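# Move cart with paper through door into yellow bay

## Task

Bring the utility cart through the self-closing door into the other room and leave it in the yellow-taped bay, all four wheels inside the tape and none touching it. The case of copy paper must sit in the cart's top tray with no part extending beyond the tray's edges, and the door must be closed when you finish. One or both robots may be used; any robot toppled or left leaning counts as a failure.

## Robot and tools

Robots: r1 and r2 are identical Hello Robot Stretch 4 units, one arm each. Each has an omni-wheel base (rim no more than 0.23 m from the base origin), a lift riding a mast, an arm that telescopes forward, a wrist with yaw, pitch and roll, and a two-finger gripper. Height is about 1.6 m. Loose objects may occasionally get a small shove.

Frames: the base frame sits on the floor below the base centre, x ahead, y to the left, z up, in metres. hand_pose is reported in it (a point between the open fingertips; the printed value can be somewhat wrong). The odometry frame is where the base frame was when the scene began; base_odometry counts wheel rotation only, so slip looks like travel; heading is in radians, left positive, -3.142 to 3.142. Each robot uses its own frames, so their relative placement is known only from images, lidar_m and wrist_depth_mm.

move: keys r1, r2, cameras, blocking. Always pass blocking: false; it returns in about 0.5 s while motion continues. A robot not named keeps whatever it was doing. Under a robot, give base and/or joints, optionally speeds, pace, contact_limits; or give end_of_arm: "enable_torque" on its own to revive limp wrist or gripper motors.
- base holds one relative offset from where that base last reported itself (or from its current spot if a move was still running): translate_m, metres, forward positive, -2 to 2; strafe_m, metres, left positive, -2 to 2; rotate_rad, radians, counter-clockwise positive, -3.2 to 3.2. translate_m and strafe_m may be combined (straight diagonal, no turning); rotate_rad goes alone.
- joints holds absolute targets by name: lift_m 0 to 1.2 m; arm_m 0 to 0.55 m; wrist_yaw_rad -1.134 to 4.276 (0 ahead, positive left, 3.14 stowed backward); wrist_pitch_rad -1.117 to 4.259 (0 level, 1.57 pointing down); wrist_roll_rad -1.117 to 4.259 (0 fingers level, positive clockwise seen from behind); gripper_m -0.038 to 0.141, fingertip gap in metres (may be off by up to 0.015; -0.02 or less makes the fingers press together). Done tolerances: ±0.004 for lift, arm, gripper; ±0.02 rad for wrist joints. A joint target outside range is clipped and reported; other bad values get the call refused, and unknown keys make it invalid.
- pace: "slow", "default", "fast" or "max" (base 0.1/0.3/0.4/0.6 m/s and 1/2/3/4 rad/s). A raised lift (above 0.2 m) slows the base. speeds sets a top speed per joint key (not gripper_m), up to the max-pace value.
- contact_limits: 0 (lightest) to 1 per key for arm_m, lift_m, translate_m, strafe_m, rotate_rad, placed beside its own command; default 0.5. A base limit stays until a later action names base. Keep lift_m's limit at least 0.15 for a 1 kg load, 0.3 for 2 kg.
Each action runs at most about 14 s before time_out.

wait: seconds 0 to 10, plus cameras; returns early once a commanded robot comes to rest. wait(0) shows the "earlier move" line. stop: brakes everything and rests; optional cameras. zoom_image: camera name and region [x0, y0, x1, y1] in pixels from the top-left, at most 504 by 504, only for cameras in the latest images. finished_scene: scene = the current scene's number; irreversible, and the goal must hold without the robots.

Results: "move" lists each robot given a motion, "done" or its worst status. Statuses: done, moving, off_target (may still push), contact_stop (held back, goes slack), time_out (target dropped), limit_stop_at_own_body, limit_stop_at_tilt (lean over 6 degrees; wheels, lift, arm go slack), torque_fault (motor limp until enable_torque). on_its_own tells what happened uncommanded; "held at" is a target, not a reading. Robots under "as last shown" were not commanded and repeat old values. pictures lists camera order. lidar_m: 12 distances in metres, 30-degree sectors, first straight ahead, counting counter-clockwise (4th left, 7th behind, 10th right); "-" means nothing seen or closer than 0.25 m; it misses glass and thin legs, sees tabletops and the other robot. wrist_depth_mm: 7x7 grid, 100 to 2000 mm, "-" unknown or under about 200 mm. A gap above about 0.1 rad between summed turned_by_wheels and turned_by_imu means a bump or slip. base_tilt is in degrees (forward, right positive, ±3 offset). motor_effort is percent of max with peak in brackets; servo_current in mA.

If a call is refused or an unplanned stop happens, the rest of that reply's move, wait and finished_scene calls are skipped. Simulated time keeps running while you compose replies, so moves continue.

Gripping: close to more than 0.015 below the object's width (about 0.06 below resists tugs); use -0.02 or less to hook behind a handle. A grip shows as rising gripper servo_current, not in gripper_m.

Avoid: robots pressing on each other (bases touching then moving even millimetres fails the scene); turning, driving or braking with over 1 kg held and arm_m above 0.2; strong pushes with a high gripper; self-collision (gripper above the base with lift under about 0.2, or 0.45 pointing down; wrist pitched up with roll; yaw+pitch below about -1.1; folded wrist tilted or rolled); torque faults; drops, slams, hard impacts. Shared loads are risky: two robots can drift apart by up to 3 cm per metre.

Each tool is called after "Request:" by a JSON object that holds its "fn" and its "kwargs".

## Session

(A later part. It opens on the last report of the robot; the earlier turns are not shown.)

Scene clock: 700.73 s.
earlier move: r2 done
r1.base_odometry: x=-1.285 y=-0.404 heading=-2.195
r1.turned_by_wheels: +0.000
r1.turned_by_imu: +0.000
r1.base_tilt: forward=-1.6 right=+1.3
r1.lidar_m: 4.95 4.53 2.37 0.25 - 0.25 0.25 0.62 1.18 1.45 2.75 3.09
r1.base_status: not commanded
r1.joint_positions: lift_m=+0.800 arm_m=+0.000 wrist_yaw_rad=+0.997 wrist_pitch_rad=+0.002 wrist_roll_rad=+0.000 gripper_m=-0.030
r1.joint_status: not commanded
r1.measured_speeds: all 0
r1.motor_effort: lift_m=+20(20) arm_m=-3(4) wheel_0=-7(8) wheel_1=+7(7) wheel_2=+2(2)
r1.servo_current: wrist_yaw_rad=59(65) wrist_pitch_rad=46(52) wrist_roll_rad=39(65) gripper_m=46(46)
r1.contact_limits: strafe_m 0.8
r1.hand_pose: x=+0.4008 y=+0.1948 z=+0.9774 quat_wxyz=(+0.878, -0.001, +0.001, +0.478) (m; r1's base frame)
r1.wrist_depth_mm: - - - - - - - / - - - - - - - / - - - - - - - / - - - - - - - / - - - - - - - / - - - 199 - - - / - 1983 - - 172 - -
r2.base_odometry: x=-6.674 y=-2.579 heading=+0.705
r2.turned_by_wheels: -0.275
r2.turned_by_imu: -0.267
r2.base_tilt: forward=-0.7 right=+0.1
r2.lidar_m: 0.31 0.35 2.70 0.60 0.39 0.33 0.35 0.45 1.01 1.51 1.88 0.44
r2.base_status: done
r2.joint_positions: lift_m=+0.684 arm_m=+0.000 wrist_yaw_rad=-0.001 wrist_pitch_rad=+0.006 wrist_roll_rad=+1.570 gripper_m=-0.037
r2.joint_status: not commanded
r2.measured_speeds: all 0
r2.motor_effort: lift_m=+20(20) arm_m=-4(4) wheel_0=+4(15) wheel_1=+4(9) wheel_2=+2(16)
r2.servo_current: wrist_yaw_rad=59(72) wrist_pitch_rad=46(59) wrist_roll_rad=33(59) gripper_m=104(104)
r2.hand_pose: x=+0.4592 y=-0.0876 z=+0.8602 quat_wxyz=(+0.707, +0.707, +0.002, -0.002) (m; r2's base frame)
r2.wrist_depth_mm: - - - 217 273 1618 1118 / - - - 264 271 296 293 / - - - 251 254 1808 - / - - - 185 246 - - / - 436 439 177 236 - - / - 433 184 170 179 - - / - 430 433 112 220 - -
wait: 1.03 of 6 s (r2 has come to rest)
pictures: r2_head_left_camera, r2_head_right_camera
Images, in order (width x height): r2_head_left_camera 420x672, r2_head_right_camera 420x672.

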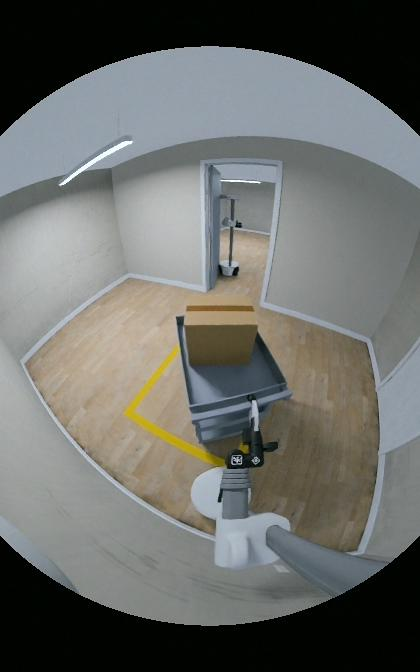

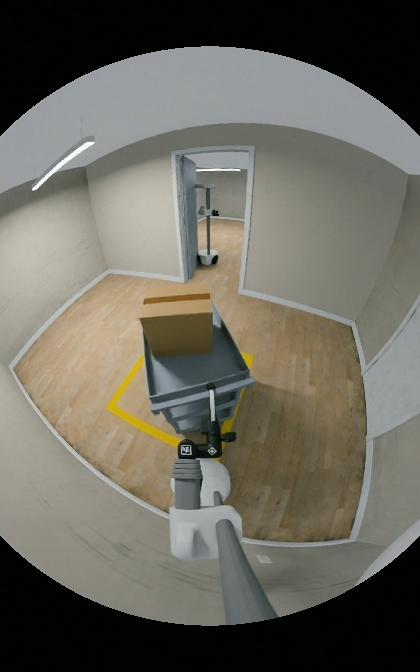

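Request:
{"fn": "move", "kwargs": {"blocking": false, "r2": {"base":{"strafe_m":0.12,"translate_m":0.05},"pace":"slow"}, "cameras": []}}

Request:
{"fn": "wait", "kwargs": {"seconds": 7, "cameras": []}}

Request:
{"fn": "move", "kwargs": {"blocking": false, "r2": {"base":{"rotate_rad":-0.4},"pace":"slow"}, "cameras": []}}

Request:
{"fn": "wait", "kwargs": {"seconds": 6, "cameras": ["r2_head_left_camera","r2_head_right_camera"]}}

Scene clock: 717.90 s.
move: r2 moving
r1: as last shown
r1.lidar_m: 4.97 4.54 2.36 0.25 - 0.25 0.25 0.63 1.18 1.45 2.77 3.11
r1.motor_effort: lift_m=+20(20) arm_m=-3(4) wheel_0=-8(8) wheel_1=+7(7) wheel_2=+2(2)
r1.servo_current: wrist_yaw_rad=52(52) wrist_pitch_rad=33(46) wrist_roll_rad=59(59) gripper_m=46(52)
r1.contact_limits: strafe_m 0.8
r2.base_odometry: x=-6.678 y=-2.568 heading=+0.704
r2.turned_by_wheels: -0.001
r2.turned_by_imu: +0.000
r2.base_tilt: forward=-0.7 right=+0.1
r2.lidar_m: 0.33 0.33 3.19 0.61 0.38 0.34 0.35 0.46 1.03 1.54 1.91 0.43
r2.base_status: translate_m moving; strafe_m moving
r2.joint_positions: lift_m=+0.684 arm_m=+0.000 wrist_yaw_rad=-0.004 wrist_pitch_rad=+0.006 wrist_roll_rad=+1.570 gripper_m=-0.037
r2.joint_status: not commanded
r2.measured_speeds: translate_m=+0.019 strafe_m=+0.046 rotate_rad=-0.003 lift_m=+0.000 arm_m=+0.000 wrist_yaw_rad=-0.003 wrist_pitch_rad=+0.000 wrist_roll_rad=+0.000
r2.motor_effort: lift_m=+20(20) arm_m=-3(4) wheel_0=-12(12) wheel_1=+9(9) wheel_2=-13(13)
r2.servo_current: wrist_yaw_rad=39(52) wrist_pitch_rad=52(52) wrist_roll_rad=46(46) gripper_m=98(98)
r2.hand_pose: x=+0.4589 y=-0.0886 z=+0.8602 quat_wxyz=(+0.707, +0.707, +0.001, -0.004) (m; r2's base frame)
r2.wrist_depth_mm: - - - 220 274 1537 1138 / - - - 264 272 296 294 / - - - 251 256 1756 - / - - - 185 246 - - / - 433 436 177 236 - - / - 433 183 169 180 - - / - 430 430 112 220 - -
pictures: none
No camera images: "cameras" was empty.

Scene clock: 719.97 s.
earlier move: r2 done
r1.base_odometry: x=-1.285 y=-0.404 heading=-2.195
r1.turned_by_wheels: +0.000
r1.turned_by_imu: +0.000
r1.base_tilt: forward=-1.6 right=+1.3
r1.lidar_m: 4.98 4.50 2.38 0.25 - 0.25 0.28 0.61 1.19 1.46 2.77 3.09
r1.base_status: not commanded
r1.joint_positions: lift_m=+0.800 arm_m=+0.000 wrist_yaw_rad=+0.997 wrist_pitch_rad=+0.002 wrist_roll_rad=+0.000 gripper_m=-0.030
r1.joint_status: not commanded
r1.measured_speeds: all 0
r1.motor_effort: lift_m=+20(20) arm_m=-3(4) wheel_0=-7(8) wheel_1=+7(7) wheel_2=+2(2)
r1.servo_current: wrist_yaw_rad=46(72) wrist_pitch_rad=39(52) wrist_roll_rad=65(65) gripper_m=46(52)
r1.contact_limits: strafe_m 0.8
r1.hand_pose: x=+0.4008 y=+0.1948 z=+0.9774 quat_wxyz=(+0.878, -0.001, +0.001, +0.478) (m; r1's base frame)
r1.wrist_depth_mm: - - - - - - - / - - - - - - - / - - - - - - - / - - - - - - - / - - - - - - - / - - - 199 - - - / - 1983 - - 172 - -
r2.base_odometry: x=-6.713 y=-2.456 heading=+0.704
r2.turned_by_wheels: +0.000
r2.turned_by_imu: +0.000
r2.base_tilt: forward=-0.7 right=+0.1
r2.lidar_m: 0.36 0.35 2.74 0.60 0.37 0.33 0.36 0.47 0.98 1.66 2.04 0.44
r2.base_status: done
r2.joint_positions: lift_m=+0.684 arm_m=+0.000 wrist_yaw_rad=-0.005 wrist_pitch_rad=+0.006 wrist_roll_rad=+1.570 gripper_m=-0.037
r2.joint_status: not commanded
r2.measured_speeds: all 0
r2.motor_effort: lift_m=+20(20) arm_m=-4(4) wheel_0=-8(12) wheel_1=+4(10) wheel_2=-10(14)
r2.servo_current: wrist_yaw_rad=65(65) wrist_pitch_rad=46(52) wrist_roll_rad=52(59) gripper_m=91(104)
r2.hand_pose: x=+0.4588 y=-0.0889 z=+0.8602 quat_wxyz=(+0.707, +0.707, +0.000, -0.004) (m; r2's base frame)
r2.wrist_depth_mm: - - - 187 251 260 260 / - - - 244 247 1618 1182 / - - - 179 241 - - / - - 480 177 237 - - / - 442 439 173 232 - - / - 445 183 169 179 - - / - 455 455 112 225 - -
wait: 2.07 of 7 s (r2 has come to rest)
pictures: none
No camera images: "cameras" was empty.

Scene clock: 720.47 s.
move: r2 moving
r1: as last shown
r1.lidar_m: 4.99 4.57 2.39 0.25 - 0.25 0.26 0.63 1.17 1.48 2.76 3.12
r1.motor_effort: lift_m=+20(20) arm_m=-4(4) wheel_0=-8(8) wheel_1=+7(7) wheel_2=+2(2)
r1.servo_current: wrist_yaw_rad=72(72) wrist_pitch_rad=46(46) wrist_roll_rad=33(65) gripper_m=46(46)
r1.contact_limits: strafe_m 0.8
r1.wrist_depth_mm: - - - - - - - / - - - - - - - / - - - - - - - / - - - - - - - / - - - - - - - / - - - 200 - - - / - 1921 - - 172 - -
r2.base_odometry: x=-6.713 y=-2.455 heading=+0.582
r2.turned_by_wheels: -0.122
r2.turned_by_imu: -0.118
r2.base_tilt: forward=-0.7 right=+0.0
r2.lidar_m: 0.34 0.33 3.08 0.68 0.41 0.33 0.34 0.44 0.75 1.62 1.89 0.44
r2.base_status: rotate_rad moving
r2.joint_positions: lift_m=+0.684 arm_m=+0.000 wrist_yaw_rad=+0.017 wrist_pitch_rad=+0.006 wrist_roll_rad=+1.570 gripper_m=-0.037
r2.joint_status: not commanded
r2.measured_speeds: translate_m=+0.001 strafe_m=+0.001 rotate_rad=-0.477 lift_m=+0.000 arm_m=+0.000 wrist_yaw_rad=+0.070 wrist_pitch_rad=+0.000 wrist_roll_rad=+0.000
r2.motor_effort: lift_m=+20(20) arm_m=-4(4) wheel_0=+17(17) wheel_1=+9(9) wheel_2=+19(19)
r2.servo_current: wrist_yaw_rad=85(85) wrist_pitch_rad=52(52) wrist_roll_rad=39(59) gripper_m=91(98)
r2.hand_pose: x=+0.4607 y=-0.0826 z=+0.8602 quat_wxyz=(+0.707, +0.707, +0.008, +0.004) (m; r2's base frame)
r2.wrist_depth_mm: - - - 198 263 1366 1098 / - - - 192 258 289 290 / - - - 187 249 1863 - / - - - 181 243 - - / - 439 439 177 236 - - / - 442 185 172 178 - - / - 445 449 112 225 - -
pictures: none
No camera images: "cameras" was empty.

Scene clock: 721.87 s.
earlier move: r2 done
r1.base_odometry: x=-1.285 y=-0.404 heading=-2.195
r1.turned_by_wheels: +0.000
r1.turned_by_imu: +0.000
r1.base_tilt: forward=-1.6 right=+1.3
r1.lidar_m: 4.98 4.52 2.36 0.25 - 0.25 0.27 0.60 1.19 1.46 2.75 3.13
r1.base_status: not commanded
r1.joint_positions: lift_m=+0.800 arm_m=+0.000 wrist_yaw_rad=+0.997 wrist_pitch_rad=+0.002 wrist_roll_rad=+0.000 gripper_m=-0.030
r1.joint_status: not commanded
r1.measured_speeds: all 0
r1.motor_effort: lift_m=+20(20) arm_m=-4(4) wheel_0=-7(8) wheel_1=+7(7) wheel_2=+2(2)
r1.servo_current: wrist_yaw_rad=52(72) wrist_pitch_rad=46(46) wrist_roll_rad=39(72) gripper_m=46(52)
r1.contact_limits: strafe_m 0.8
r1.hand_pose: x=+0.4008 y=+0.1948 z=+0.9774 quat_wxyz=(+0.878, -0.001, +0.001, +0.478) (m; r1's base frame)
r1.wrist_depth_mm: - - - - - - - / - - - - - - - / - - - - - - - / - - - - - - - / - - - - - - - / - - - 199 - - - / - 1983 - - 172 - -
r2.base_odometry: x=-6.714 y=-2.456 heading=+0.304
r2.turned_by_wheels: -0.278
r2.turned_by_imu: -0.269
r2.base_tilt: forward=-0.7 right=+0.0
r2.lidar_m: 0.25 0.25 3.20 1.46 0.51 0.35 0.31 0.36 0.51 1.54 1.70 0.47
r2.base_status: done
r2.joint_positions: lift_m=+0.684 arm_m=+0.000 wrist_yaw_rad=-0.003 wrist_pitch_rad=+0.006 wrist_roll_rad=+1.570 gripper_m=-0.037
r2.joint_status: not commanded
r2.measured_speeds: all 0
r2.motor_effort: lift_m=+20(20) arm_m=-4(4) wheel_0=-5(20) wheel_1=+3(9) wheel_2=-2(21)
r2.servo_current: wrist_yaw_rad=39(124) wrist_pitch_rad=46(52) wrist_roll_rad=46(65) gripper_m=91(104)
r2.hand_pose: x=+0.4590 y=-0.0884 z=+0.8602 quat_wxyz=(+0.707, +0.707, +0.001, -0.003) (m; r2's base frame)
r2.wrist_depth_mm: - - - - - 1661 1160 / - - - 291 - 1756 1205 / - - - 251 338 349 347 / - - - 216 290 1756 1336 / - - - 190 251 1863 - / - - 186 163 179 - - / - 399 402 112 204 - -
wait: 1.40 of 6 s (r2 has come to rest)
pictures: r2_head_left_camera, r2_head_right_camera
Images, in order (width x height): r2_head_left_camera 420x672, r2_head_right_camera 420x672.

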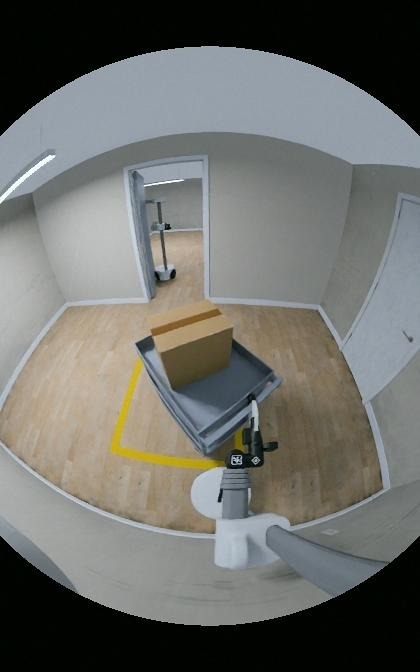

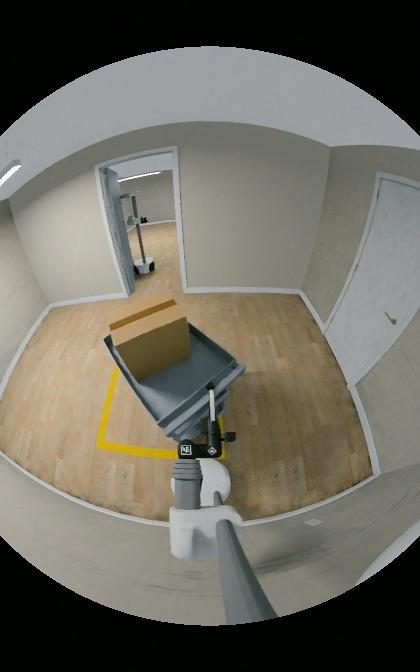

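Request:
{"fn": "move", "kwargs": {"blocking": false, "r2": {"base":{"strafe_m":-0.3,"translate_m":0.03},"pace":"slow"}, "cameras": []}}

Request:
{"fn": "wait", "kwargs": {"seconds": 7, "cameras": []}}

Request:
{"fn": "move", "kwargs": {"blocking": false, "r2": {"base":{"rotate_rad":0.5},"pace":"slow"}, "cameras": []}}

Request:
{"fn": "wait", "kwargs": {"seconds": 6, "cameras": ["r2_head_left_camera"]}}

Scene clock: 756.00 s.
move: r2 moving
r1: as last shown
r1.lidar_m: 4.97 4.54 2.38 0.25 - 0.25 0.27 0.64 1.16 1.45 2.76 3.08
r1.motor_effort: lift_m=+20(20) arm_m=-4(4) wheel_0=-8(8) wheel_1=+7(7) wheel_2=+2(2)
r1.servo_current: wrist_yaw_rad=39(59) wrist_pitch_rad=46(46) wrist_roll_rad=39(52) gripper_m=46(52)
r1.contact_limits: strafe_m 0.8
r2.base_odometry: x=-6.708 y=-2.468 heading=+0.304
r2.turned_by_wheels: +0.000
r2.turned_by_imu: +0.001
r2.base_tilt: forward=-0.7 right=+0.1
r2.lidar_m: 0.26 0.25 3.25 1.45 0.53 0.36 0.35 0.39 0.52 1.50 1.69 0.49
r2.base_status: translate_m moving; strafe_m moving
r2.joint_positions: lift_m=+0.684 arm_m=+0.000 wrist_yaw_rad=+0.002 wrist_pitch_rad=+0.006 wrist_roll_rad=+1.570 gripper_m=-0.037
r2.joint_status: not commanded
r2.measured_speeds: translate_m=+0.006 strafe_m=-0.053 rotate_rad=+0.000 lift_m=+0.000 arm_m=+0.000 wrist_yaw_rad=+0.025 wrist_pitch_rad=+0.000 wrist_roll_rad=+0.000
r2.motor_effort: lift_m=+20(20) arm_m=-4(4) wheel_0=+10(12) wheel_1=-4(7) wheel_2=-8(8)
r2.servo_current: wrist_yaw_rad=52(59) wrist_pitch_rad=46(52) wrist_roll_rad=39(59) gripper_m=98(104)
r2.hand_pose: x=+0.4595 y=-0.0869 z=+0.8602 quat_wxyz=(+0.707, +0.707, +0.003, -0.002) (m; r2's base frame)
r2.wrist_depth_mm: - - - - - 1756 1138 / - - - 289 - 1756 1205 / - - - 309 338 345 345 / - - - 216 291 1808 1397 / - - - 191 251 1921 - / - - 184 167 179 - - / - 399 399 112 206 - -
pictures: none
No camera images: "cameras" was empty.

Scene clock: 759.70 s.
earlier move: r2 done
r1.base_odometry: x=-1.285 y=-0.404 heading=-2.195
r1.turned_by_wheels: +0.000
r1.turned_by_imu: +0.000
r1.base_tilt: forward=-1.6 right=+1.3
r1.lidar_m: 4.98 4.50 2.37 0.25 - 0.25 0.27 0.63 1.17 1.46 2.76 3.13
r1.base_status: not commanded
r1.joint_positions: lift_m=+0.800 arm_m=+0.000 wrist_yaw_rad=+0.997 wrist_pitch_rad=+0.002 wrist_roll_rad=+0.000 gripper_m=-0.030
r1.joint_status: not commanded
r1.measured_speeds: all 0
r1.motor_effort: lift_m=+20(20) arm_m=-4(4) wheel_0=-8(8) wheel_1=+7(7) wheel_2=+2(2)
r1.servo_current: wrist_yaw_rad=46(72) wrist_pitch_rad=46(52) wrist_roll_rad=59(65) gripper_m=46(52)
r1.contact_limits: strafe_m 0.8
r1.hand_pose: x=+0.4008 y=+0.1948 z=+0.9774 quat_wxyz=(+0.878, -0.001, +0.001, +0.478) (m; r1's base frame)
r1.wrist_depth_mm: - - - - - - - / - - - - - - - / - - - - - - - / - - - - - - - / - - - - - - - / - - - 199 - - - / - 1983 - - 172 - -
r2.base_odometry: x=-6.595 y=-2.733 heading=+0.305
r2.turned_by_wheels: +0.001
r2.turned_by_imu: +0.003
r2.base_tilt: forward=-0.7 right=+0.1
r2.lidar_m: 0.25 0.25 0.49 1.54 0.56 0.39 0.37 0.39 0.55 1.32 1.40 0.56
r2.base_status: done
r2.joint_positions: lift_m=+0.684 arm_m=+0.000 wrist_yaw_rad=+0.014 wrist_pitch_rad=+0.006 wrist_roll_rad=+1.570 gripper_m=-0.037
r2.joint_status: not commanded
r2.measured_speeds: all 0
r2.motor_effort: lift_m=+20(20) arm_m=-4(4) wheel_0=+13(16) wheel_1=+2(7) wheel_2=-4(8)
r2.servo_current: wrist_yaw_rad=85(91) wrist_pitch_rad=39(59) wrist_roll_rad=52(59) gripper_m=98(104)
r2.hand_pose: x=+0.4605 y=-0.0834 z=+0.8602 quat_wxyz=(+0.707, +0.707, +0.007, +0.003) (m; r2's base frame)
r2.wrist_depth_mm: - - - - - 1708 1160 / - - - - - 1708 1182 / - - - 336 - 1708 1205 / - - - 258 359 370 373 / - - - 204 289 1708 1281 / - - 186 162 179 1618 - / - - - 112 198 - -
wait: 3.70 of 7 s (r2 has come to rest)
pictures: none
No camera images: "cameras" was empty.

Scene clock: 760.20 s.
move: r2 moving
r1: as last shown
r1.lidar_m: 4.95 4.53 2.38 0.25 - 0.25 0.27 0.64 1.17 1.49 2.76 3.10
r1.motor_effort: lift_m=+20(20) arm_m=-4(4) wheel_0=-7(8) wheel_1=+7(7) wheel_2=+2(2)
r1.servo_current: wrist_yaw_rad=52(65) wrist_pitch_rad=46(46) wrist_roll_rad=59(59) gripper_m=46(46)
r1.contact_limits: strafe_m 0.8
r2.base_odometry: x=-6.596 y=-2.733 heading=+0.428
r2.turned_by_wheels: +0.124
r2.turned_by_imu: +0.120
r2.base_tilt: forward=-0.7 right=+0.1
r2.lidar_m: 0.25 0.25 3.40 1.08 0.49 0.38 0.36 0.43 0.65 1.31 1.42 0.51
r2.base_status: rotate_rad moving
r2.joint_positions: lift_m=+0.684 arm_m=+0.000 wrist_yaw_rad=-0.005 wrist_pitch_rad=+0.006 wrist_roll_rad=+1.570 gripper_m=-0.037
r2.joint_status: not commanded
r2.measured_speeds: translate_m=-0.002 strafe_m=-0.001 rotate_rad=+0.476 lift_m=+0.000 arm_m=+0.000 wrist_yaw_rad=-0.097 wrist_pitch_rad=+0.000 wrist_roll_rad=+0.000
r2.motor_effort: lift_m=+20(20) arm_m=+3(4) wheel_0=-7(9) wheel_1=-7(7) wheel_2=-14(16)
r2.servo_current: wrist_yaw_rad=52(85) wrist_pitch_rad=39(52) wrist_roll_rad=39(59) gripper_m=98(98)
r2.hand_pose: x=+0.4588 y=-0.0888 z=+0.8602 quat_wxyz=(+0.707, +0.707, +0.000, -0.004) (m; r2's base frame)
r2.wrist_depth_mm: - - - - - 1756 1205 / - - - - - 1756 1160 / - - - 309 - 1756 1205 / - - - 236 349 359 359 / - - - 184 264 1756 1336 / - - 185 155 180 1661 - / - - - 112 198 - -
pictures: none
No camera images: "cameras" was empty.

Scene clock: 761.43 s.
earlier move: r2 done
r1.base_odometry: x=-1.285 y=-0.404 heading=-2.195
r1.turned_by_wheels: +0.000
r1.turned_by_imu: +0.000
r1.base_tilt: forward=-1.5 right=+1.2
r1.lidar_m: 4.95 4.51 2.39 0.25 - 0.25 0.25 0.65 1.22 1.46 2.76 3.10
r1.base_status: not commanded
r1.joint_positions: lift_m=+0.800 arm_m=+0.000 wrist_yaw_rad=+0.997 wrist_pitch_rad=+0.002 wrist_roll_rad=+0.000 gripper_m=-0.030
r1.joint_status: not commanded
r1.measured_speeds: all 0
r1.motor_effort: lift_m=+20(20) arm_m=-3(4) wheel_0=-7(8) wheel_1=+7(7) wheel_2=+2(2)
r1.servo_current: wrist_yaw_rad=26(65) wrist_pitch_rad=39(52) wrist_roll_rad=65(65) gripper_m=46(46)
r1.contact_limits: strafe_m 0.8
r1.hand_pose: x=+0.4008 y=+0.1948 z=+0.9774 quat_wxyz=(+0.878, -0.001, +0.001, +0.478) (m; r1's base frame)
r1.wrist_depth_mm: - - - - - - - / - - - - - - - / - - - - - - - / - - - - - - - / - - - - - - - / - - - 200 - - - / - 1983 - - 172 - -
r2.base_odometry: x=-6.596 y=-2.733 heading=+0.804
r2.turned_by_wheels: +0.375
r2.turned_by_imu: +0.321
r2.base_tilt: forward=-0.6 right=+0.1
r2.lidar_m: 0.31 0.29 2.17 0.63 0.42 0.38 0.41 0.55 1.30 1.32 1.72 0.45
r2.base_status: done
r2.joint_positions: lift_m=+0.684 arm_m=+0.000 wrist_yaw_rad=+0.003 wrist_pitch_rad=+0.006 wrist_roll_rad=+1.570 gripper_m=-0.037
r2.joint_status: not commanded
r2.measured_speeds: all 0
r2.motor_effort: lift_m=+20(20) arm_m=-4(4) wheel_0=-3(20) wheel_1=-5(12) wheel_2=-3(27)
r2.servo_current: wrist_yaw_rad=46(156) wrist_pitch_rad=46(52) wrist_roll_rad=39(59) gripper_m=98(98)
r2.hand_pose: x=+0.4596 y=-0.0865 z=+0.8602 quat_wxyz=(+0.707, +0.707, +0.003, -0.001) (m; r2's base frame)
r2.wrist_depth_mm: - - - 246 - 1708 1182 / - - - 266 303 309 309 / - - - 268 282 1661 1281 / - - - 196 257 1808 - / - - - 184 241 - - / - 430 183 170 179 - - / - 413 415 112 213 - -
wait: 1.23 of 6 s (r2 has come to rest)
pictures: r2_head_left_camera
Images, in order (width x height): r2_head_left_camera 420x672.

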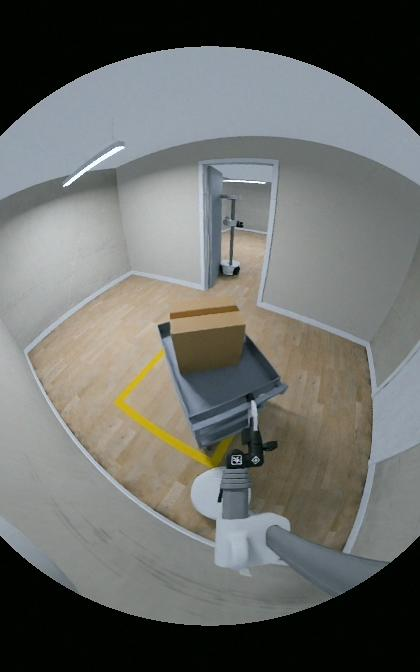

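Request:
{"fn": "move", "kwargs": {"blocking": false, "r2": {"base":{"strafe_m":-0.35,"translate_m":-0.1},"pace":"slow"}, "cameras": []}}

Request:
{"fn": "wait", "kwargs": {"seconds": 7, "cameras": []}}

Request:
{"fn": "move", "kwargs": {"blocking": false, "r2": {"base":{"rotate_rad":0.5},"pace":"slow"}, "cameras": []}}

Request:
{"fn": "wait", "kwargs": {"seconds": 6, "cameras": ["r2_head_left_camera"]}}

Scene clock: 768.20 s.
move: r2 moving
r1: as last shown
r1.base_tilt: forward=-1.6 right=+1.3
r1.lidar_m: 4.98 4.51 2.34 0.25 - 0.25 0.27 0.60 1.19 1.47 2.76 3.09
r1.motor_effort: lift_m=+20(20) arm_m=-4(4) wheel_0=-8(8) wheel_1=+7(7) wheel_2=+2(2)
r1.servo_current: wrist_yaw_rad=46(72) wrist_pitch_rad=46(52) wrist_roll_rad=46(52) gripper_m=46(46)
r1.contact_limits: strafe_m 0.8
r1.wrist_depth_mm: - - - - - - - / - - - - - - - / - - - - - - - / - - - - - - - / - - - - - - - / - - - 200 - - - / - 1921 - - 172 - -
r2.base_odometry: x=-6.589 y=-2.744 heading=+0.805
r2.turned_by_wheels: +0.001
r2.turned_by_imu: +0.002
r2.base_tilt: forward=-0.6 right=+0.1
r2.lidar_m: 0.31 0.29 2.17 0.63 0.41 0.39 0.41 0.58 1.29 1.32 1.71 0.46
r2.base_status: translate_m moving; strafe_m moving
r2.joint_positions: lift_m=+0.684 arm_m=+0.000 wrist_yaw_rad=+0.005 wrist_pitch_rad=+0.006 wrist_roll_rad=+1.570 gripper_m=-0.037
r2.joint_status: not commanded
r2.measured_speeds: translate_m=-0.014 strafe_m=-0.048 rotate_rad=+0.002 lift_m=+0.000 arm_m=+0.000 wrist_yaw_rad=+0.008 wrist_pitch_rad=+0.000 wrist_roll_rad=+0.000
r2.motor_effort: lift_m=+20(20) arm_m=-3(4) wheel_0=+11(11) wheel_1=-8(9) wheel_2=+12(13)
r2.servo_current: wrist_yaw_rad=46(59) wrist_pitch_rad=46(52) wrist_roll_rad=52(52) gripper_m=98(104)
r2.hand_pose: x=+0.4598 y=-0.0858 z=+0.8602 quat_wxyz=(+0.707, +0.707, +0.004, +0.000) (m; r2's base frame)
r2.wrist_depth_mm: - - - 244 - 1708 1182 / - - - 264 303 307 307 / - - - 267 281 1618 1281 / - - - 254 257 1921 - / - - - 185 242 - - / - 430 185 168 179 - - / - 415 418 112 214 - -
pictures: none
No camera images: "cameras" was empty.

Scene clock: 772.60 s.
earlier move: r2 done
r1.base_odometry: x=-1.285 y=-0.404 heading=-2.195
r1.turned_by_wheels: +0.000
r1.turned_by_imu: +0.000
r1.base_tilt: forward=-1.6 right=+1.3
r1.lidar_m: 4.96 4.53 2.36 0.25 - 0.25 0.27 0.65 1.17 1.48 2.77 3.07
r1.base_status: not commanded
r1.joint_positions: lift_m=+0.800 arm_m=+0.000 wrist_yaw_rad=+0.997 wrist_pitch_rad=+0.002 wrist_roll_rad=+0.000 gripper_m=-0.030
r1.joint_status: not commanded
r1.measured_speeds: all 0
r1.motor_effort: lift_m=+20(20) arm_m=-3(4) wheel_0=-7(8) wheel_1=+6(7) wheel_2=+2(2)
r1.servo_current: wrist_yaw_rad=52(72) wrist_pitch_rad=46(52) wrist_roll_rad=39(72) gripper_m=46(52)
r1.contact_limits: strafe_m 0.8
r1.hand_pose: x=+0.4008 y=+0.1948 z=+0.9774 quat_wxyz=(+0.878, -0.001, +0.001, +0.478) (m; r1's base frame)
r1.wrist_depth_mm: - - - - - - - / - - - - - - - / - - - - - - - / - - - - - - - / - - - - - - - / - - - 199 - - - / - 1921 - - 172 - -
r2.base_odometry: x=-6.413 y=-3.047 heading=+0.805
r2.turned_by_wheels: +0.000
r2.turned_by_imu: +0.003
r2.base_tilt: forward=-0.6 right=+0.0
r2.lidar_m: 0.25 0.25 0.77 0.74 0.49 0.45 0.46 0.63 0.94 0.98 1.27 0.49
r2.base_status: done
r2.joint_positions: lift_m=+0.684 arm_m=+0.000 wrist_yaw_rad=+0.010 wrist_pitch_rad=+0.006 wrist_roll_rad=+1.570 gripper_m=-0.037
r2.joint_status: not commanded
r2.measured_speeds: all 0
r2.motor_effort: lift_m=+20(20) arm_m=-3(4) wheel_0=+7(18) wheel_1=-5(9) wheel_2=+11(16)
r2.servo_current: wrist_yaw_rad=72(78) wrist_pitch_rad=52(52) wrist_roll_rad=46(65) gripper_m=98(104)
r2.hand_pose: x=+0.4602 y=-0.0845 z=+0.8602 quat_wxyz=(+0.707, +0.707, +0.006, +0.001) (m; r2's base frame)
r2.wrist_depth_mm: - - - - - 1537 1182 / - - - - - 1708 1205 / - - - 296 - 1576 1229 / - - - 291 347 1397 1229 / - - - 193 262 1756 - / - - 185 160 179 1618 - / - - 392 112 198 - -
wait: 4.40 of 7 s (r2 has come to rest)
pictures: none
No camera images: "cameras" was empty.

Scene clock: 773.10 s.
move: r2 moving
r1: as last shown
r1.lidar_m: 4.94 4.51 2.39 0.25 - 0.25 0.25 0.63 1.19 1.47 2.76 3.08
r1.motor_effort: lift_m=+20(20) arm_m=-4(4) wheel_0=-8(8) wheel_1=+7(7) wheel_2=+2(2)
r1.servo_current: wrist_yaw_rad=39(59) wrist_pitch_rad=46(52) wrist_roll_rad=52(59) gripper_m=39(52)
r1.contact_limits: strafe_m 0.8
r1.wrist_depth_mm: - - - - - - - / - - - - - - - / - - - - - - - / - - - - - - - / - - - - - - - / - - - 200 - - - / - 1983 - - 173 - -
r2.base_odometry: x=-6.413 y=-3.048 heading=+0.927
r2.turned_by_wheels: +0.122
r2.turned_by_imu: +0.115
r2.base_tilt: forward=-0.7 right=+0.1
r2.lidar_m: 0.25 0.25 1.55 0.64 0.48 0.44 0.49 0.71 0.95 1.01 1.46 0.51
r2.base_status: rotate_rad moving
r2.joint_positions: lift_m=+0.684 arm_m=+0.000 wrist_yaw_rad=-0.020 wrist_pitch_rad=+0.006 wrist_roll_rad=+1.570 gripper_m=-0.037
r2.joint_status: not commanded
r2.measured_speeds: translate_m=+0.000 strafe_m=+0.001 rotate_rad=+0.472 lift_m=+0.000 arm_m=+0.000 wrist_yaw_rad=-0.088 wrist_pitch_rad=+0.000 wrist_roll_rad=+0.000
r2.motor_effort: lift_m=+20(20) arm_m=-4(4) wheel_0=-16(16) wheel_1=-9(10) wheel_2=-19(19)
r2.servo_current: wrist_yaw_rad=104(104) wrist_pitch_rad=46(52) wrist_roll_rad=52(52) gripper_m=98(104)
r2.hand_pose: x=+0.4575 y=-0.0932 z=+0.8602 quat_wxyz=(+0.707, +0.707, -0.005, -0.009) (m; r2's base frame)
r2.wrist_depth_mm: - - - - - 1618 1205 / - - - 312 - 1808 1205 / - - - 274 - 1499 1138 / - - - 212 322 1499 1281 / - - - 178 252 1808 - / - - 183 154 180 1661 - / - - 392 112 196 - -
pictures: none
No camera images: "cameras" was empty.

Scene clock: 774.33 s.
earlier move: r2 done
r1.base_odometry: x=-1.285 y=-0.404 heading=-2.195
r1.turned_by_wheels: +0.000
r1.turned_by_imu: +0.000
r1.base_tilt: forward=-1.6 right=+1.3
r1.lidar_m: 4.99 4.52 2.36 0.25 - 0.25 0.27 0.61 1.20 1.48 2.75 3.11
r1.base_status: not commanded
r1.joint_positions: lift_m=+0.800 arm_m=+0.000 wrist_yaw_rad=+0.997 wrist_pitch_rad=+0.002 wrist_roll_rad=+0.000 gripper_m=-0.030
r1.joint_status: not commanded
r1.measured_speeds: all 0
r1.motor_effort: lift_m=+20(20) arm_m=-4(4) wheel_0=-8(8) wheel_1=+7(7) wheel_2=+2(2)
r1.servo_current: wrist_yaw_rad=39(65) wrist_pitch_rad=46(52) wrist_roll_rad=39(72) gripper_m=52(52)
r1.contact_limits: strafe_m 0.8
r1.hand_pose: x=+0.4008 y=+0.1948 z=+0.9774 quat_wxyz=(+0.878, -0.001, +0.001, +0.478) (m; r1's base frame)
r1.wrist_depth_mm: - - - - - - - / - - - - - - - / - - - - - - - / - - - - - - - / - - - - - - - / - - - 199 - - - / - 1983 - - 172 - -
r2.base_odometry: x=-6.413 y=-3.047 heading=+1.304
r2.turned_by_wheels: +0.377
r2.turned_by_imu: +0.306
r2.base_tilt: forward=-0.6 right=+0.1
r2.lidar_m: 0.33 0.30 0.85 0.53 0.47 0.47 0.62 0.95 0.95 1.13 2.27 0.45
r2.base_status: done
r2.joint_positions: lift_m=+0.684 arm_m=+0.000 wrist_yaw_rad=+0.000 wrist_pitch_rad=+0.006 wrist_roll_rad=+1.570 gripper_m=-0.037
r2.joint_status: not commanded
r2.measured_speeds: all 0
r2.motor_effort: lift_m=+20(20) arm_m=-3(4) wheel_0=-3(22) wheel_1=-4(14) wheel_2=-5(28)
r2.servo_current: wrist_yaw_rad=46(169) wrist_pitch_rad=46(52) wrist_roll_rad=46(59) gripper_m=91(104)
r2.hand_pose: x=+0.4593 y=-0.0873 z=+0.8602 quat_wxyz=(+0.707, +0.707, +0.002, -0.002) (m; r2's base frame)
r2.wrist_depth_mm: - - - 227 - 1661 1205 / - - - 274 283 296 296 / - - - 258 265 1708 - / - - - 191 250 - - / - 436 442 179 239 - - / - 433 184 171 179 - - / - 421 427 112 220 - -
wait: 1.23 of 6 s (r2 has come to rest)
pictures: r2_head_left_camera
Images, in order (width x height): r2_head_left_camera 420x672.

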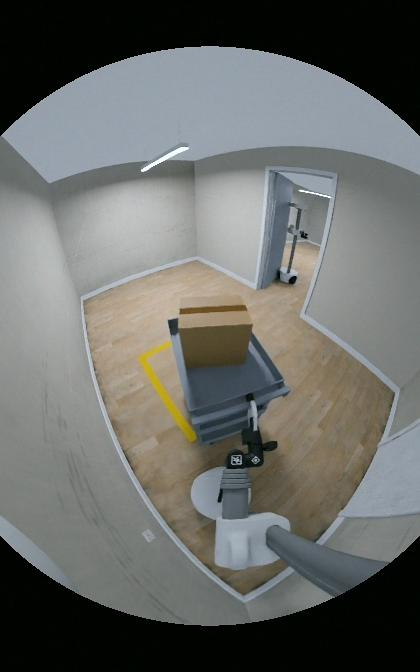

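Request:
{"fn": "move", "kwargs": {"blocking": false, "cameras": ["r2_head_left_camera","r2_head_right_camera","r2_head_camera"]}}

Scene clock: 796.97 s.
r1.base_odometry: x=-1.285 y=-0.404 heading=-2.195
r1.turned_by_wheels: +0.000
r1.turned_by_imu: +0.000
r1.base_tilt: forward=-1.6 right=+1.3
r1.lidar_m: 4.92 4.53 2.38 0.25 - 0.25 0.25 0.65 1.18 1.47 2.74 3.10
r1.base_status: not commanded
r1.joint_positions: lift_m=+0.800 arm_m=+0.000 wrist_yaw_rad=+0.997 wrist_pitch_rad=+0.002 wrist_roll_rad=+0.000 gripper_m=-0.030
r1.joint_status: not commanded
r1.measured_speeds: all 0
r1.motor_effort: lift_m=+20(20) arm_m=-3(4) wheel_0=-7(8) wheel_1=+7(7) wheel_2=+2(2)
r1.servo_current: wrist_yaw_rad=46(65) wrist_pitch_rad=52(52) wrist_roll_rad=59(72) gripper_m=46(52)
r1.contact_limits: strafe_m 0.8
r1.hand_pose: x=+0.4008 y=+0.1948 z=+0.9774 quat_wxyz=(+0.878, -0.001, +0.001, +0.478) (m; r1's base frame)
r1.wrist_depth_mm: - - - - - - - / - - - - - - - / - - - - - - - / - - - - - - - / - - - - - - - / - - - 200 - - - / - 1983 - - 172 - -
r2.base_odometry: x=-6.413 y=-3.047 heading=+1.304
r2.turned_by_wheels: +0.000
r2.turned_by_imu: +0.000
r2.base_tilt: forward=-0.7 right=+0.0
r2.lidar_m: 0.32 0.33 0.85 0.53 0.45 0.48 0.61 0.93 0.93 1.13 2.26 0.44
r2.base_status: done
r2.joint_positions: lift_m=+0.684 arm_m=+0.000 wrist_yaw_rad=+0.000 wrist_pitch_rad=+0.006 wrist_roll_rad=+1.570 gripper_m=-0.037
r2.joint_status: not commanded
r2.measured_speeds: all 0
r2.motor_effort: lift_m=+20(20) arm_m=-3(4) wheel_0=-3(22) wheel_1=-5(14) wheel_2=-5(28)
r2.servo_current: wrist_yaw_rad=52(169) wrist_pitch_rad=46(52) wrist_roll_rad=52(59) gripper_m=91(104)
r2.hand_pose: x=+0.4593 y=-0.0873 z=+0.8602 quat_wxyz=(+0.707, +0.707, +0.002, -0.002) (m; r2's base frame)
r2.wrist_depth_mm: - - - 226 - 1661 1182 / - - - 272 283 296 296 / - - - 259 266 1756 - / - - - 190 251 - - / - 439 439 179 238 - - / - 436 185 170 179 - - / - 421 427 112 218 - -
pictures: r2_head_camera, r2_head_left_camera, r2_head_right_camera
Images, in order (width x height): r2_head_camera 420x560, r2_head_left_camera 420x672, r2_head_right_camera 420x672.

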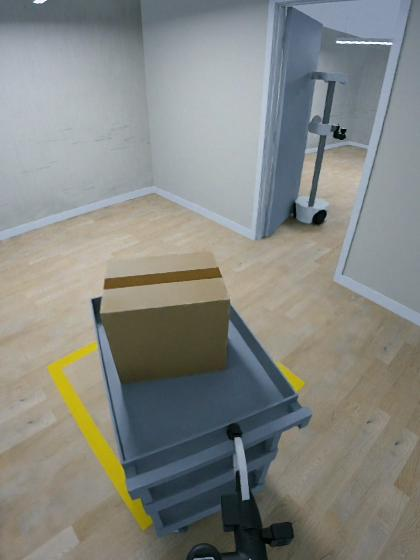

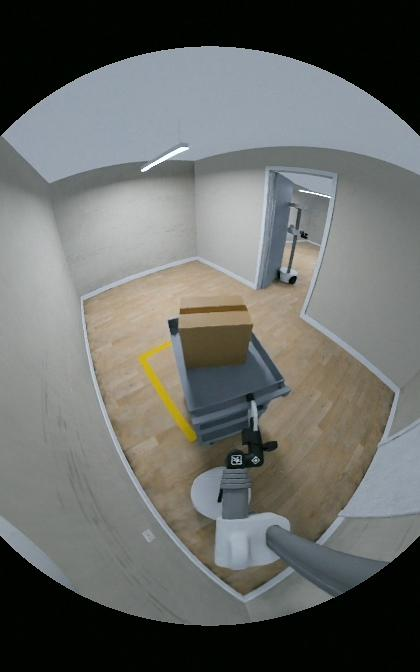

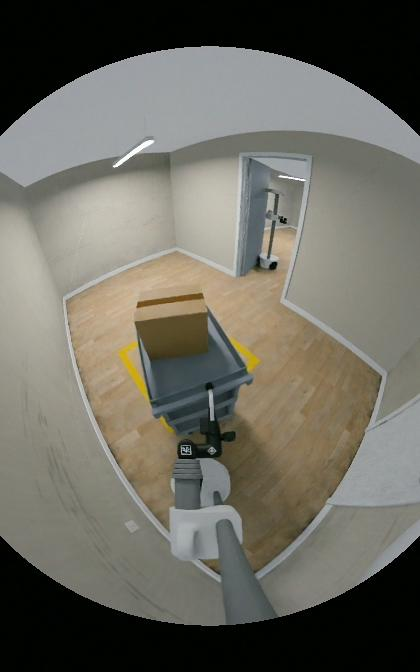

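Request:
{"fn": "move", "kwargs": {"blocking": false, "cameras": [], "r2": {"base":{"strafe_m":-0.3},"pace":"slow","contact_limits":{"strafe_m":0.8}}}}

Request:
{"fn": "wait", "kwargs": {"seconds": 6, "cameras": []}}

Request:
{"fn": "move", "kwargs": {"blocking": false, "cameras": [], "r2": {"base":{"rotate_rad":0.45},"pace":"slow","contact_limits":{"rotate_rad":0.8}}}}

Request:
{"fn": "wait", "kwargs": {"seconds": 4, "cameras": ["r2_head_left_camera","r2_head_right_camera","r2_head_camera"]}}

Scene clock: 824.47 s.
move: r2 moving
r1: as last shown
r1.lidar_m: 4.97 4.56 2.35 0.25 - 0.25 0.26 0.66 1.18 1.46 2.76 3.09
r1.motor_effort: lift_m=+20(20) arm_m=-4(4) wheel_0=-7(8) wheel_1=+7(7) wheel_2=+2(2)
r1.servo_current: wrist_yaw_rad=46(65) wrist_pitch_rad=39(46) wrist_roll_rad=46(72) gripper_m=39(46)
r1.contact_limits: strafe_m 0.8
r1.wrist_depth_mm: - - - - - - - / - - - - - - - / - - - - - - - / - - - - - - - / - - - - - - - / - - - 199 - - - / - 1983 - - 172 - -
r2.base_odometry: x=-6.399 y=-3.051 heading=+1.304
r2.turned_by_wheels: +0.000
r2.turned_by_imu: +0.001
r2.base_tilt: forward=-0.7 right=+0.0
r2.lidar_m: 0.31 0.33 0.88 0.54 0.46 0.48 0.61 0.92 0.93 1.09 2.25 0.45
r2.base_status: strafe_m moving
r2.joint_positions: lift_m=+0.684 arm_m=+0.000 wrist_yaw_rad=+0.004 wrist_pitch_rad=+0.006 wrist_roll_rad=+1.570 gripper_m=-0.037
r2.joint_status: not commanded
r2.measured_speeds: translate_m=+0.000 strafe_m=-0.057 rotate_rad=-0.002 lift_m=+0.000 arm_m=+0.000 wrist_yaw_rad=+0.015 wrist_pitch_rad=+0.000 wrist_roll_rad=+0.000
r2.motor_effort: lift_m=+20(20) arm_m=-4(4) wheel_0=+13(15) wheel_1=-7(8) wheel_2=+0(4)
r2.servo_current: wrist_yaw_rad=46(46) wrist_pitch_rad=46(52) wrist_roll_rad=52(59) gripper_m=104(104)
r2.contact_limits: strafe_m 0.8
r2.hand_pose: x=+0.4597 y=-0.0862 z=+0.8602 quat_wxyz=(+0.707, +0.707, +0.004, -0.001) (m; r2's base frame)
r2.wrist_depth_mm: - - - 226 - 1708 1205 / - - - 272 282 294 296 / - - - 257 266 1756 - / - - - 190 250 - - / - 439 442 179 239 - - / - 433 184 170 178 - - / - 424 427 112 219 - -
pictures: none
No camera images: "cameras" was empty.

Scene clock: 828.10 s.
earlier move: r2 done
r1.base_odometry: x=-1.285 y=-0.404 heading=-2.195
r1.turned_by_wheels: +0.000
r1.turned_by_imu: +0.000
r1.base_tilt: forward=-1.6 right=+1.2
r1.lidar_m: 4.95 4.54 2.36 0.25 - 0.25 0.26 0.67 1.18 1.41 2.76 3.12
r1.base_status: not commanded
r1.joint_positions: lift_m=+0.800 arm_m=+0.000 wrist_yaw_rad=+0.997 wrist_pitch_rad=+0.002 wrist_roll_rad=+0.000 gripper_m=-0.030
r1.joint_status: not commanded
r1.measured_speeds: all 0
r1.motor_effort: lift_m=+20(20) arm_m=-3(4) wheel_0=-7(8) wheel_1=+7(7) wheel_2=+2(2)
r1.servo_current: wrist_yaw_rad=52(72) wrist_pitch_rad=52(52) wrist_roll_rad=52(72) gripper_m=46(52)
r1.contact_limits: strafe_m 0.8
r1.hand_pose: x=+0.4008 y=+0.1948 z=+0.9774 quat_wxyz=(+0.878, -0.001, +0.001, +0.478) (m; r1's base frame)
r1.wrist_depth_mm: - - - - - - - / - - - - - - - / - - - - - - - / - - - - - - - / - - - - - - - / - - - 200 - - - / - 1983 - - 172 - -
r2.base_odometry: x=-6.124 y=-3.126 heading=+1.304
r2.turned_by_wheels: +0.000
r2.turned_by_imu: +0.003
r2.base_tilt: forward=-0.7 right=+0.1
r2.lidar_m: 0.25 0.26 1.25 0.80 0.68 0.70 0.86 0.74 0.76 0.95 1.95 0.48
r2.base_status: done
r2.joint_positions: lift_m=+0.684 arm_m=+0.000 wrist_yaw_rad=+0.009 wrist_pitch_rad=+0.006 wrist_roll_rad=+1.570 gripper_m=-0.037
r2.joint_status: not commanded
r2.measured_speeds: all 0
r2.motor_effort: lift_m=+20(20) arm_m=-3(4) wheel_0=+7(17) wheel_1=-3(9) wheel_2=+1(4)
r2.servo_current: wrist_yaw_rad=59(72) wrist_pitch_rad=52(52) wrist_roll_rad=33(59) gripper_m=91(104)
r2.contact_limits: strafe_m 0.8
r2.hand_pose: x=+0.4601 y=-0.0848 z=+0.8602 quat_wxyz=(+0.707, +0.707, +0.005, +0.001) (m; r2's base frame)
r2.wrist_depth_mm: - - - - - 1661 1182 / - - - 286 - 1708 1182 / - - - 301 332 345 345 / - - - 267 286 1708 - / - - - 190 250 1921 - / - - 185 167 179 - - / - 402 404 112 206 - -
wait: 3.63 of 6 s (r2 has come to rest)
pictures: none
No camera images: "cameras" was empty.

Scene clock: 828.60 s.
move: r2 moving
r1: as last shown
r1.base_tilt: forward=-1.6 right=+1.3
r1.lidar_m: 4.96 4.48 2.39 0.25 - 0.25 0.27 0.62 1.20 1.46 2.76 3.08
r1.motor_effort: lift_m=+20(20) arm_m=-4(4) wheel_0=-8(8) wheel_1=+7(7) wheel_2=+2(2)
r1.servo_current: wrist_yaw_rad=46(59) wrist_pitch_rad=46(46) wrist_roll_rad=52(52) gripper_m=46(46)
r1.contact_limits: strafe_m 0.8
r2.base_odometry: x=-6.124 y=-3.127 heading=+1.427
r2.turned_by_wheels: +0.123
r2.turned_by_imu: +0.115
r2.base_tilt: forward=-0.7 right=+0.1
r2.lidar_m: 0.25 0.27 1.08 0.75 0.70 0.73 0.81 0.75 0.78 1.05 2.04 0.46
r2.base_status: rotate_rad moving
r2.joint_positions: lift_m=+0.684 arm_m=+0.000 wrist_yaw_rad=-0.018 wrist_pitch_rad=+0.006 wrist_roll_rad=+1.570 gripper_m=-0.037
r2.joint_status: not commanded
r2.measured_speeds: translate_m=-0.003 strafe_m=+0.001 rotate_rad=+0.485 lift_m=+0.000 arm_m=+0.000 wrist_yaw_rad=-0.063 wrist_pitch_rad=+0.000 wrist_roll_rad=+0.000
r2.motor_effort: lift_m=+20(20) arm_m=-2(4) wheel_0=-11(13) wheel_1=-8(10) wheel_2=-22(22)
r2.servo_current: wrist_yaw_rad=117(117) wrist_pitch_rad=52(52) wrist_roll_rad=46(52) gripper_m=98(104)
r2.contact_limits: rotate_rad 0.8
r2.hand_pose: x=+0.4576 y=-0.0927 z=+0.8602 quat_wxyz=(+0.707, +0.707, -0.004, -0.009) (m; r2's base frame)
r2.wrist_depth_mm: - - - - - 1756 1182 / - - - 287 - 1661 1182 / - - - 289 320 343 343 / - - - 204 276 1808 - / - - - 179 243 1921 - / - - 183 162 180 - - / - 394 402 112 202 - -
pictures: none
No camera images: "cameras" was empty.

Scene clock: 829.73 s.
earlier move: r2 done
r1.base_odometry: x=-1.285 y=-0.404 heading=-2.195
r1.turned_by_wheels: +0.000
r1.turned_by_imu: +0.000
r1.base_tilt: forward=-1.6 right=+1.2
r1.lidar_m: 4.96 4.53 2.36 0.25 - 0.25 0.26 0.64 1.19 1.45 2.77 3.08
r1.base_status: not commanded
r1.joint_positions: lift_m=+0.800 arm_m=+0.000 wrist_yaw_rad=+0.997 wrist_pitch_rad=+0.002 wrist_roll_rad=+0.000 gripper_m=-0.030
r1.joint_status: not commanded
r1.measured_speeds: all 0
r1.motor_effort: lift_m=+20(20) arm_m=-4(4) wheel_0=-7(8) wheel_1=+7(7) wheel_2=+2(2)
r1.servo_current: wrist_yaw_rad=39(65) wrist_pitch_rad=33(46) wrist_roll_rad=39(65) gripper_m=46(46)
r1.contact_limits: strafe_m 0.8
r1.hand_pose: x=+0.4008 y=+0.1948 z=+0.9774 quat_wxyz=(+0.878, -0.001, +0.001, +0.478) (m; r1's base frame)
r1.wrist_depth_mm: - - - - - - - / - - - - - - - / - - - - - - - / - - - - - - - / - - - - - - - / - - - 200 - - - / - 1921 - - 173 - -
r2.base_odometry: x=-6.124 y=-3.126 heading=+1.753
r2.turned_by_wheels: +0.325
r2.turned_by_imu: +0.286
r2.base_tilt: forward=-0.7 right=+0.0
r2.lidar_m: 0.36 0.36 0.85 0.72 0.73 0.84 0.76 0.75 0.80 1.56 2.04 0.42
r2.base_status: done
r2.joint_positions: lift_m=+0.684 arm_m=+0.000 wrist_yaw_rad=-0.003 wrist_pitch_rad=+0.006 wrist_roll_rad=+1.570 gripper_m=-0.037
r2.joint_status: not commanded
r2.measured_speeds: all 0
r2.motor_effort: lift_m=+20(20) arm_m=+4(4) wheel_0=-8(16) wheel_1=-5(10) wheel_2=-9(27)
r2.servo_current: wrist_yaw_rad=46(130) wrist_pitch_rad=52(52) wrist_roll_rad=52(59) gripper_m=91(104)
r2.contact_limits: rotate_rad 0.8
r2.hand_pose: x=+0.4590 y=-0.0881 z=+0.8602 quat_wxyz=(+0.707, +0.707, +0.001, -0.003) (m; r2's base frame)
r2.wrist_depth_mm: - - - 189 256 260 263 / - - - 185 248 1708 1182 / - - - 181 243 - - / - - 544 177 238 - - / - 436 439 173 233 - - / - 445 183 170 180 - - / - 452 455 112 226 - -
wait: 1.13 of 4 s (r2 has come to rest)
pictures: r2_head_camera, r2_head_left_camera, r2_head_right_camera
Images, in order (width x height): r2_head_camera 420x560, r2_head_left_camera 420x672, r2_head_right_camera 420x672.

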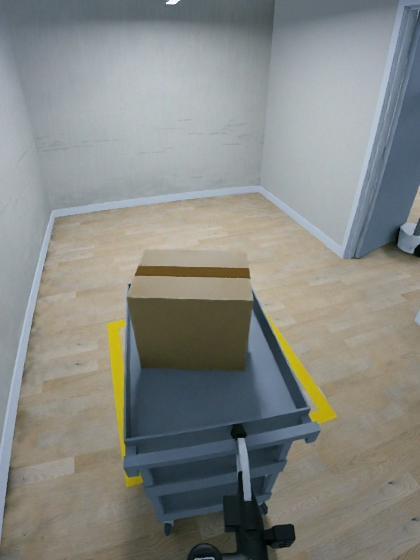

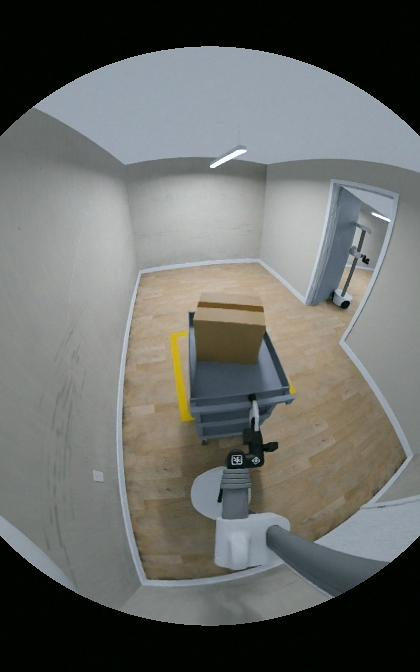

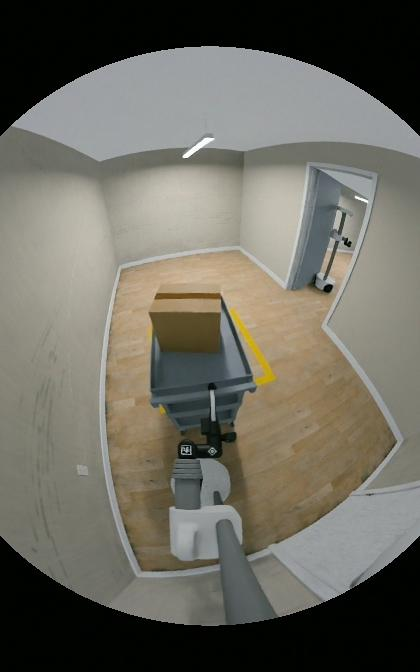

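Request:
{"fn": "move", "kwargs": {"blocking": false, "cameras": [], "r2": {"base":{"translate_m":0.18,"strafe_m":-0.04},"pace":"slow","contact_limits":{"translate_m":0.8}}}}

Request:
{"fn": "wait", "kwargs": {"seconds": 6, "cameras": ["r2_head_left_camera","r2_head_right_camera","r2_head_camera"]}}

Scene clock: 842.00 s.
move: r2 moving
r1: as last shown
r1.base_tilt: forward=-1.6 right=+1.3
r1.lidar_m: 4.96 4.52 2.40 0.25 - 0.25 0.25 0.62 1.17 1.47 2.76 3.06
r1.motor_effort: lift_m=+20(20) arm_m=-3(4) wheel_0=-8(8) wheel_1=+7(7) wheel_2=+2(2)
r1.servo_current: wrist_yaw_rad=46(65) wrist_pitch_rad=46(46) wrist_roll_rad=59(78) gripper_m=46(46)
r1.contact_limits: strafe_m 0.8
r1.wrist_depth_mm: - - - - - - - / - - - - - - - / - - - - - - - / - - - - - - - / - - - - - - - / - - - 199 - - - / - 1921 - - 172 - -
r2.base_odometry: x=-6.123 y=-3.114 heading=+1.752
r2.turned_by_wheels: +0.000
r2.turned_by_imu: +0.000
r2.base_tilt: forward=-0.7 right=+0.1
r2.lidar_m: 0.34 0.36 0.87 0.72 0.73 0.86 0.77 0.77 0.82 1.56 2.03 0.41
r2.base_status: translate_m moving; strafe_m moving
r2.joint_positions: lift_m=+0.684 arm_m=+0.000 wrist_yaw_rad=-0.004 wrist_pitch_rad=+0.006 wrist_roll_rad=+1.570 gripper_m=-0.037
r2.joint_status: not commanded
r2.measured_speeds: translate_m=+0.049 strafe_m=-0.011 rotate_rad=+0.001 lift_m=+0.000 arm_m=+0.000 wrist_yaw_rad=+0.000 wrist_pitch_rad=+0.000 wrist_roll_rad=+0.000
r2.motor_effort: lift_m=+20(20) arm_m=+4(4) wheel_0=+7(7) wheel_1=+7(7) wheel_2=-15(16)
r2.servo_current: wrist_yaw_rad=52(65) wrist_pitch_rad=46(52) wrist_roll_rad=39(52) gripper_m=91(98)
r2.contact_limits: translate_m 0.8
r2.hand_pose: x=+0.4589 y=-0.0886 z=+0.8602 quat_wxyz=(+0.707, +0.707, +0.001, -0.004) (m; r2's base frame)
r2.wrist_depth_mm: - - - 193 258 264 266 / - - - 187 250 1661 1205 / - - - 182 244 1863 - / - - 654 178 239 - - / - 439 439 173 234 - - / - 442 183 169 179 - - / - 442 445 112 224 - -
pictures: none
No camera images: "cameras" was empty.

Scene clock: 844.60 s.
earlier move: r2 done
r1.base_odometry: x=-1.285 y=-0.404 heading=-2.195
r1.turned_by_wheels: +0.000
r1.turned_by_imu: +0.000
r1.base_tilt: forward=-1.6 right=+1.3
r1.lidar_m: 4.95 4.54 2.37 0.25 - 0.25 0.25 0.59 1.16 1.45 2.75 3.09
r1.base_status: not commanded
r1.joint_positions: lift_m=+0.800 arm_m=+0.000 wrist_yaw_rad=+0.997 wrist_pitch_rad=+0.002 wrist_roll_rad=+0.000 gripper_m=-0.030
r1.joint_status: not commanded
r1.measured_speeds: all 0
r1.motor_effort: lift_m=+20(20) arm_m=-4(4) wheel_0=-7(8) wheel_1=+7(7) wheel_2=+2(2)
r1.servo_current: wrist_yaw_rad=46(65) wrist_pitch_rad=39(52) wrist_roll_rad=46(78) gripper_m=46(52)
r1.contact_limits: strafe_m 0.8
r1.hand_pose: x=+0.4008 y=+0.1948 z=+0.9774 quat_wxyz=(+0.878, -0.001, +0.001, +0.478) (m; r1's base frame)
r1.wrist_depth_mm: - - - - - - - / - - - - - - - / - - - - - - - / - - - - - - - / - - - - - - - / - - - 200 - - - / - 1921 - - 172 - -
r2.base_odometry: x=-6.117 y=-2.942 heading=+1.753
r2.turned_by_wheels: +0.001
r2.turned_by_imu: +0.002
r2.base_tilt: forward=-0.7 right=+0.0
r2.lidar_m: 0.28 0.28 0.92 0.80 0.81 0.95 0.91 0.90 1.05 1.88 1.93 0.42
r2.base_status: done
r2.joint_positions: lift_m=+0.684 arm_m=+0.000 wrist_yaw_rad=+0.001 wrist_pitch_rad=+0.006 wrist_roll_rad=+1.570 gripper_m=-0.037
r2.joint_status: not commanded
r2.measured_speeds: all 0
r2.motor_effort: lift_m=+20(20) arm_m=+4(4) wheel_0=+8(12) wheel_1=+6(8) wheel_2=-5(16)
r2.servo_current: wrist_yaw_rad=52(65) wrist_pitch_rad=46(52) wrist_roll_rad=59(65) gripper_m=91(98)
r2.contact_limits: translate_m 0.8
r2.hand_pose: x=+0.4593 y=-0.0873 z=+0.8602 quat_wxyz=(+0.707, +0.707, +0.002, -0.002) (m; r2's base frame)
r2.wrist_depth_mm: - - - 251 - 1661 1182 / - - - 266 306 312 310 / - - - 271 283 1661 1255 / - - - 256 259 1808 - / - - - 184 242 - - / - 427 185 170 179 - - / - 413 413 112 213 - -
wait: 2.60 of 6 s (r2 has come to rest)
pictures: r2_head_camera, r2_head_left_camera, r2_head_right_camera
Images, in order (width x height): r2_head_camera 420x560, r2_head_left_camera 420x672, r2_head_right_camera 420x672.

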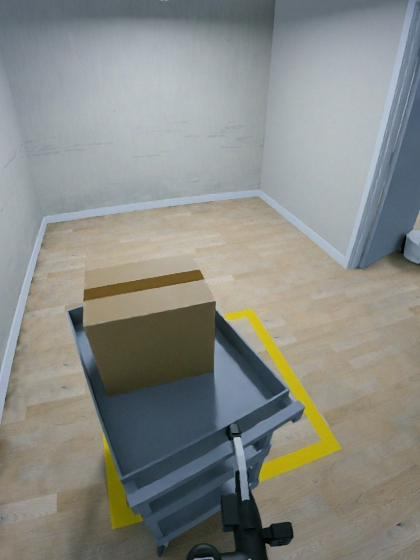

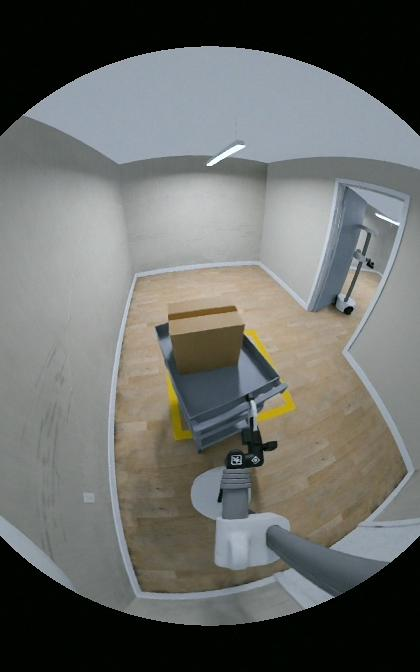

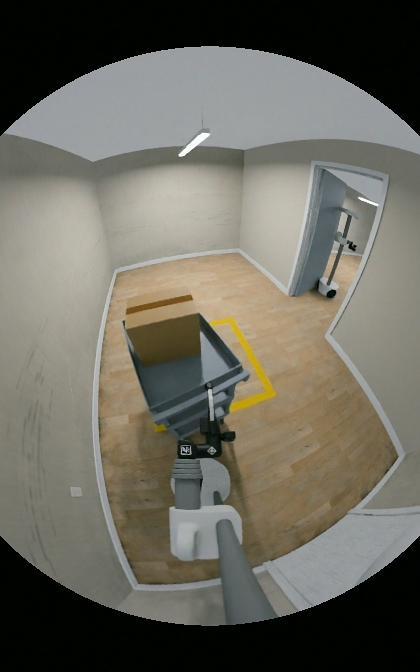

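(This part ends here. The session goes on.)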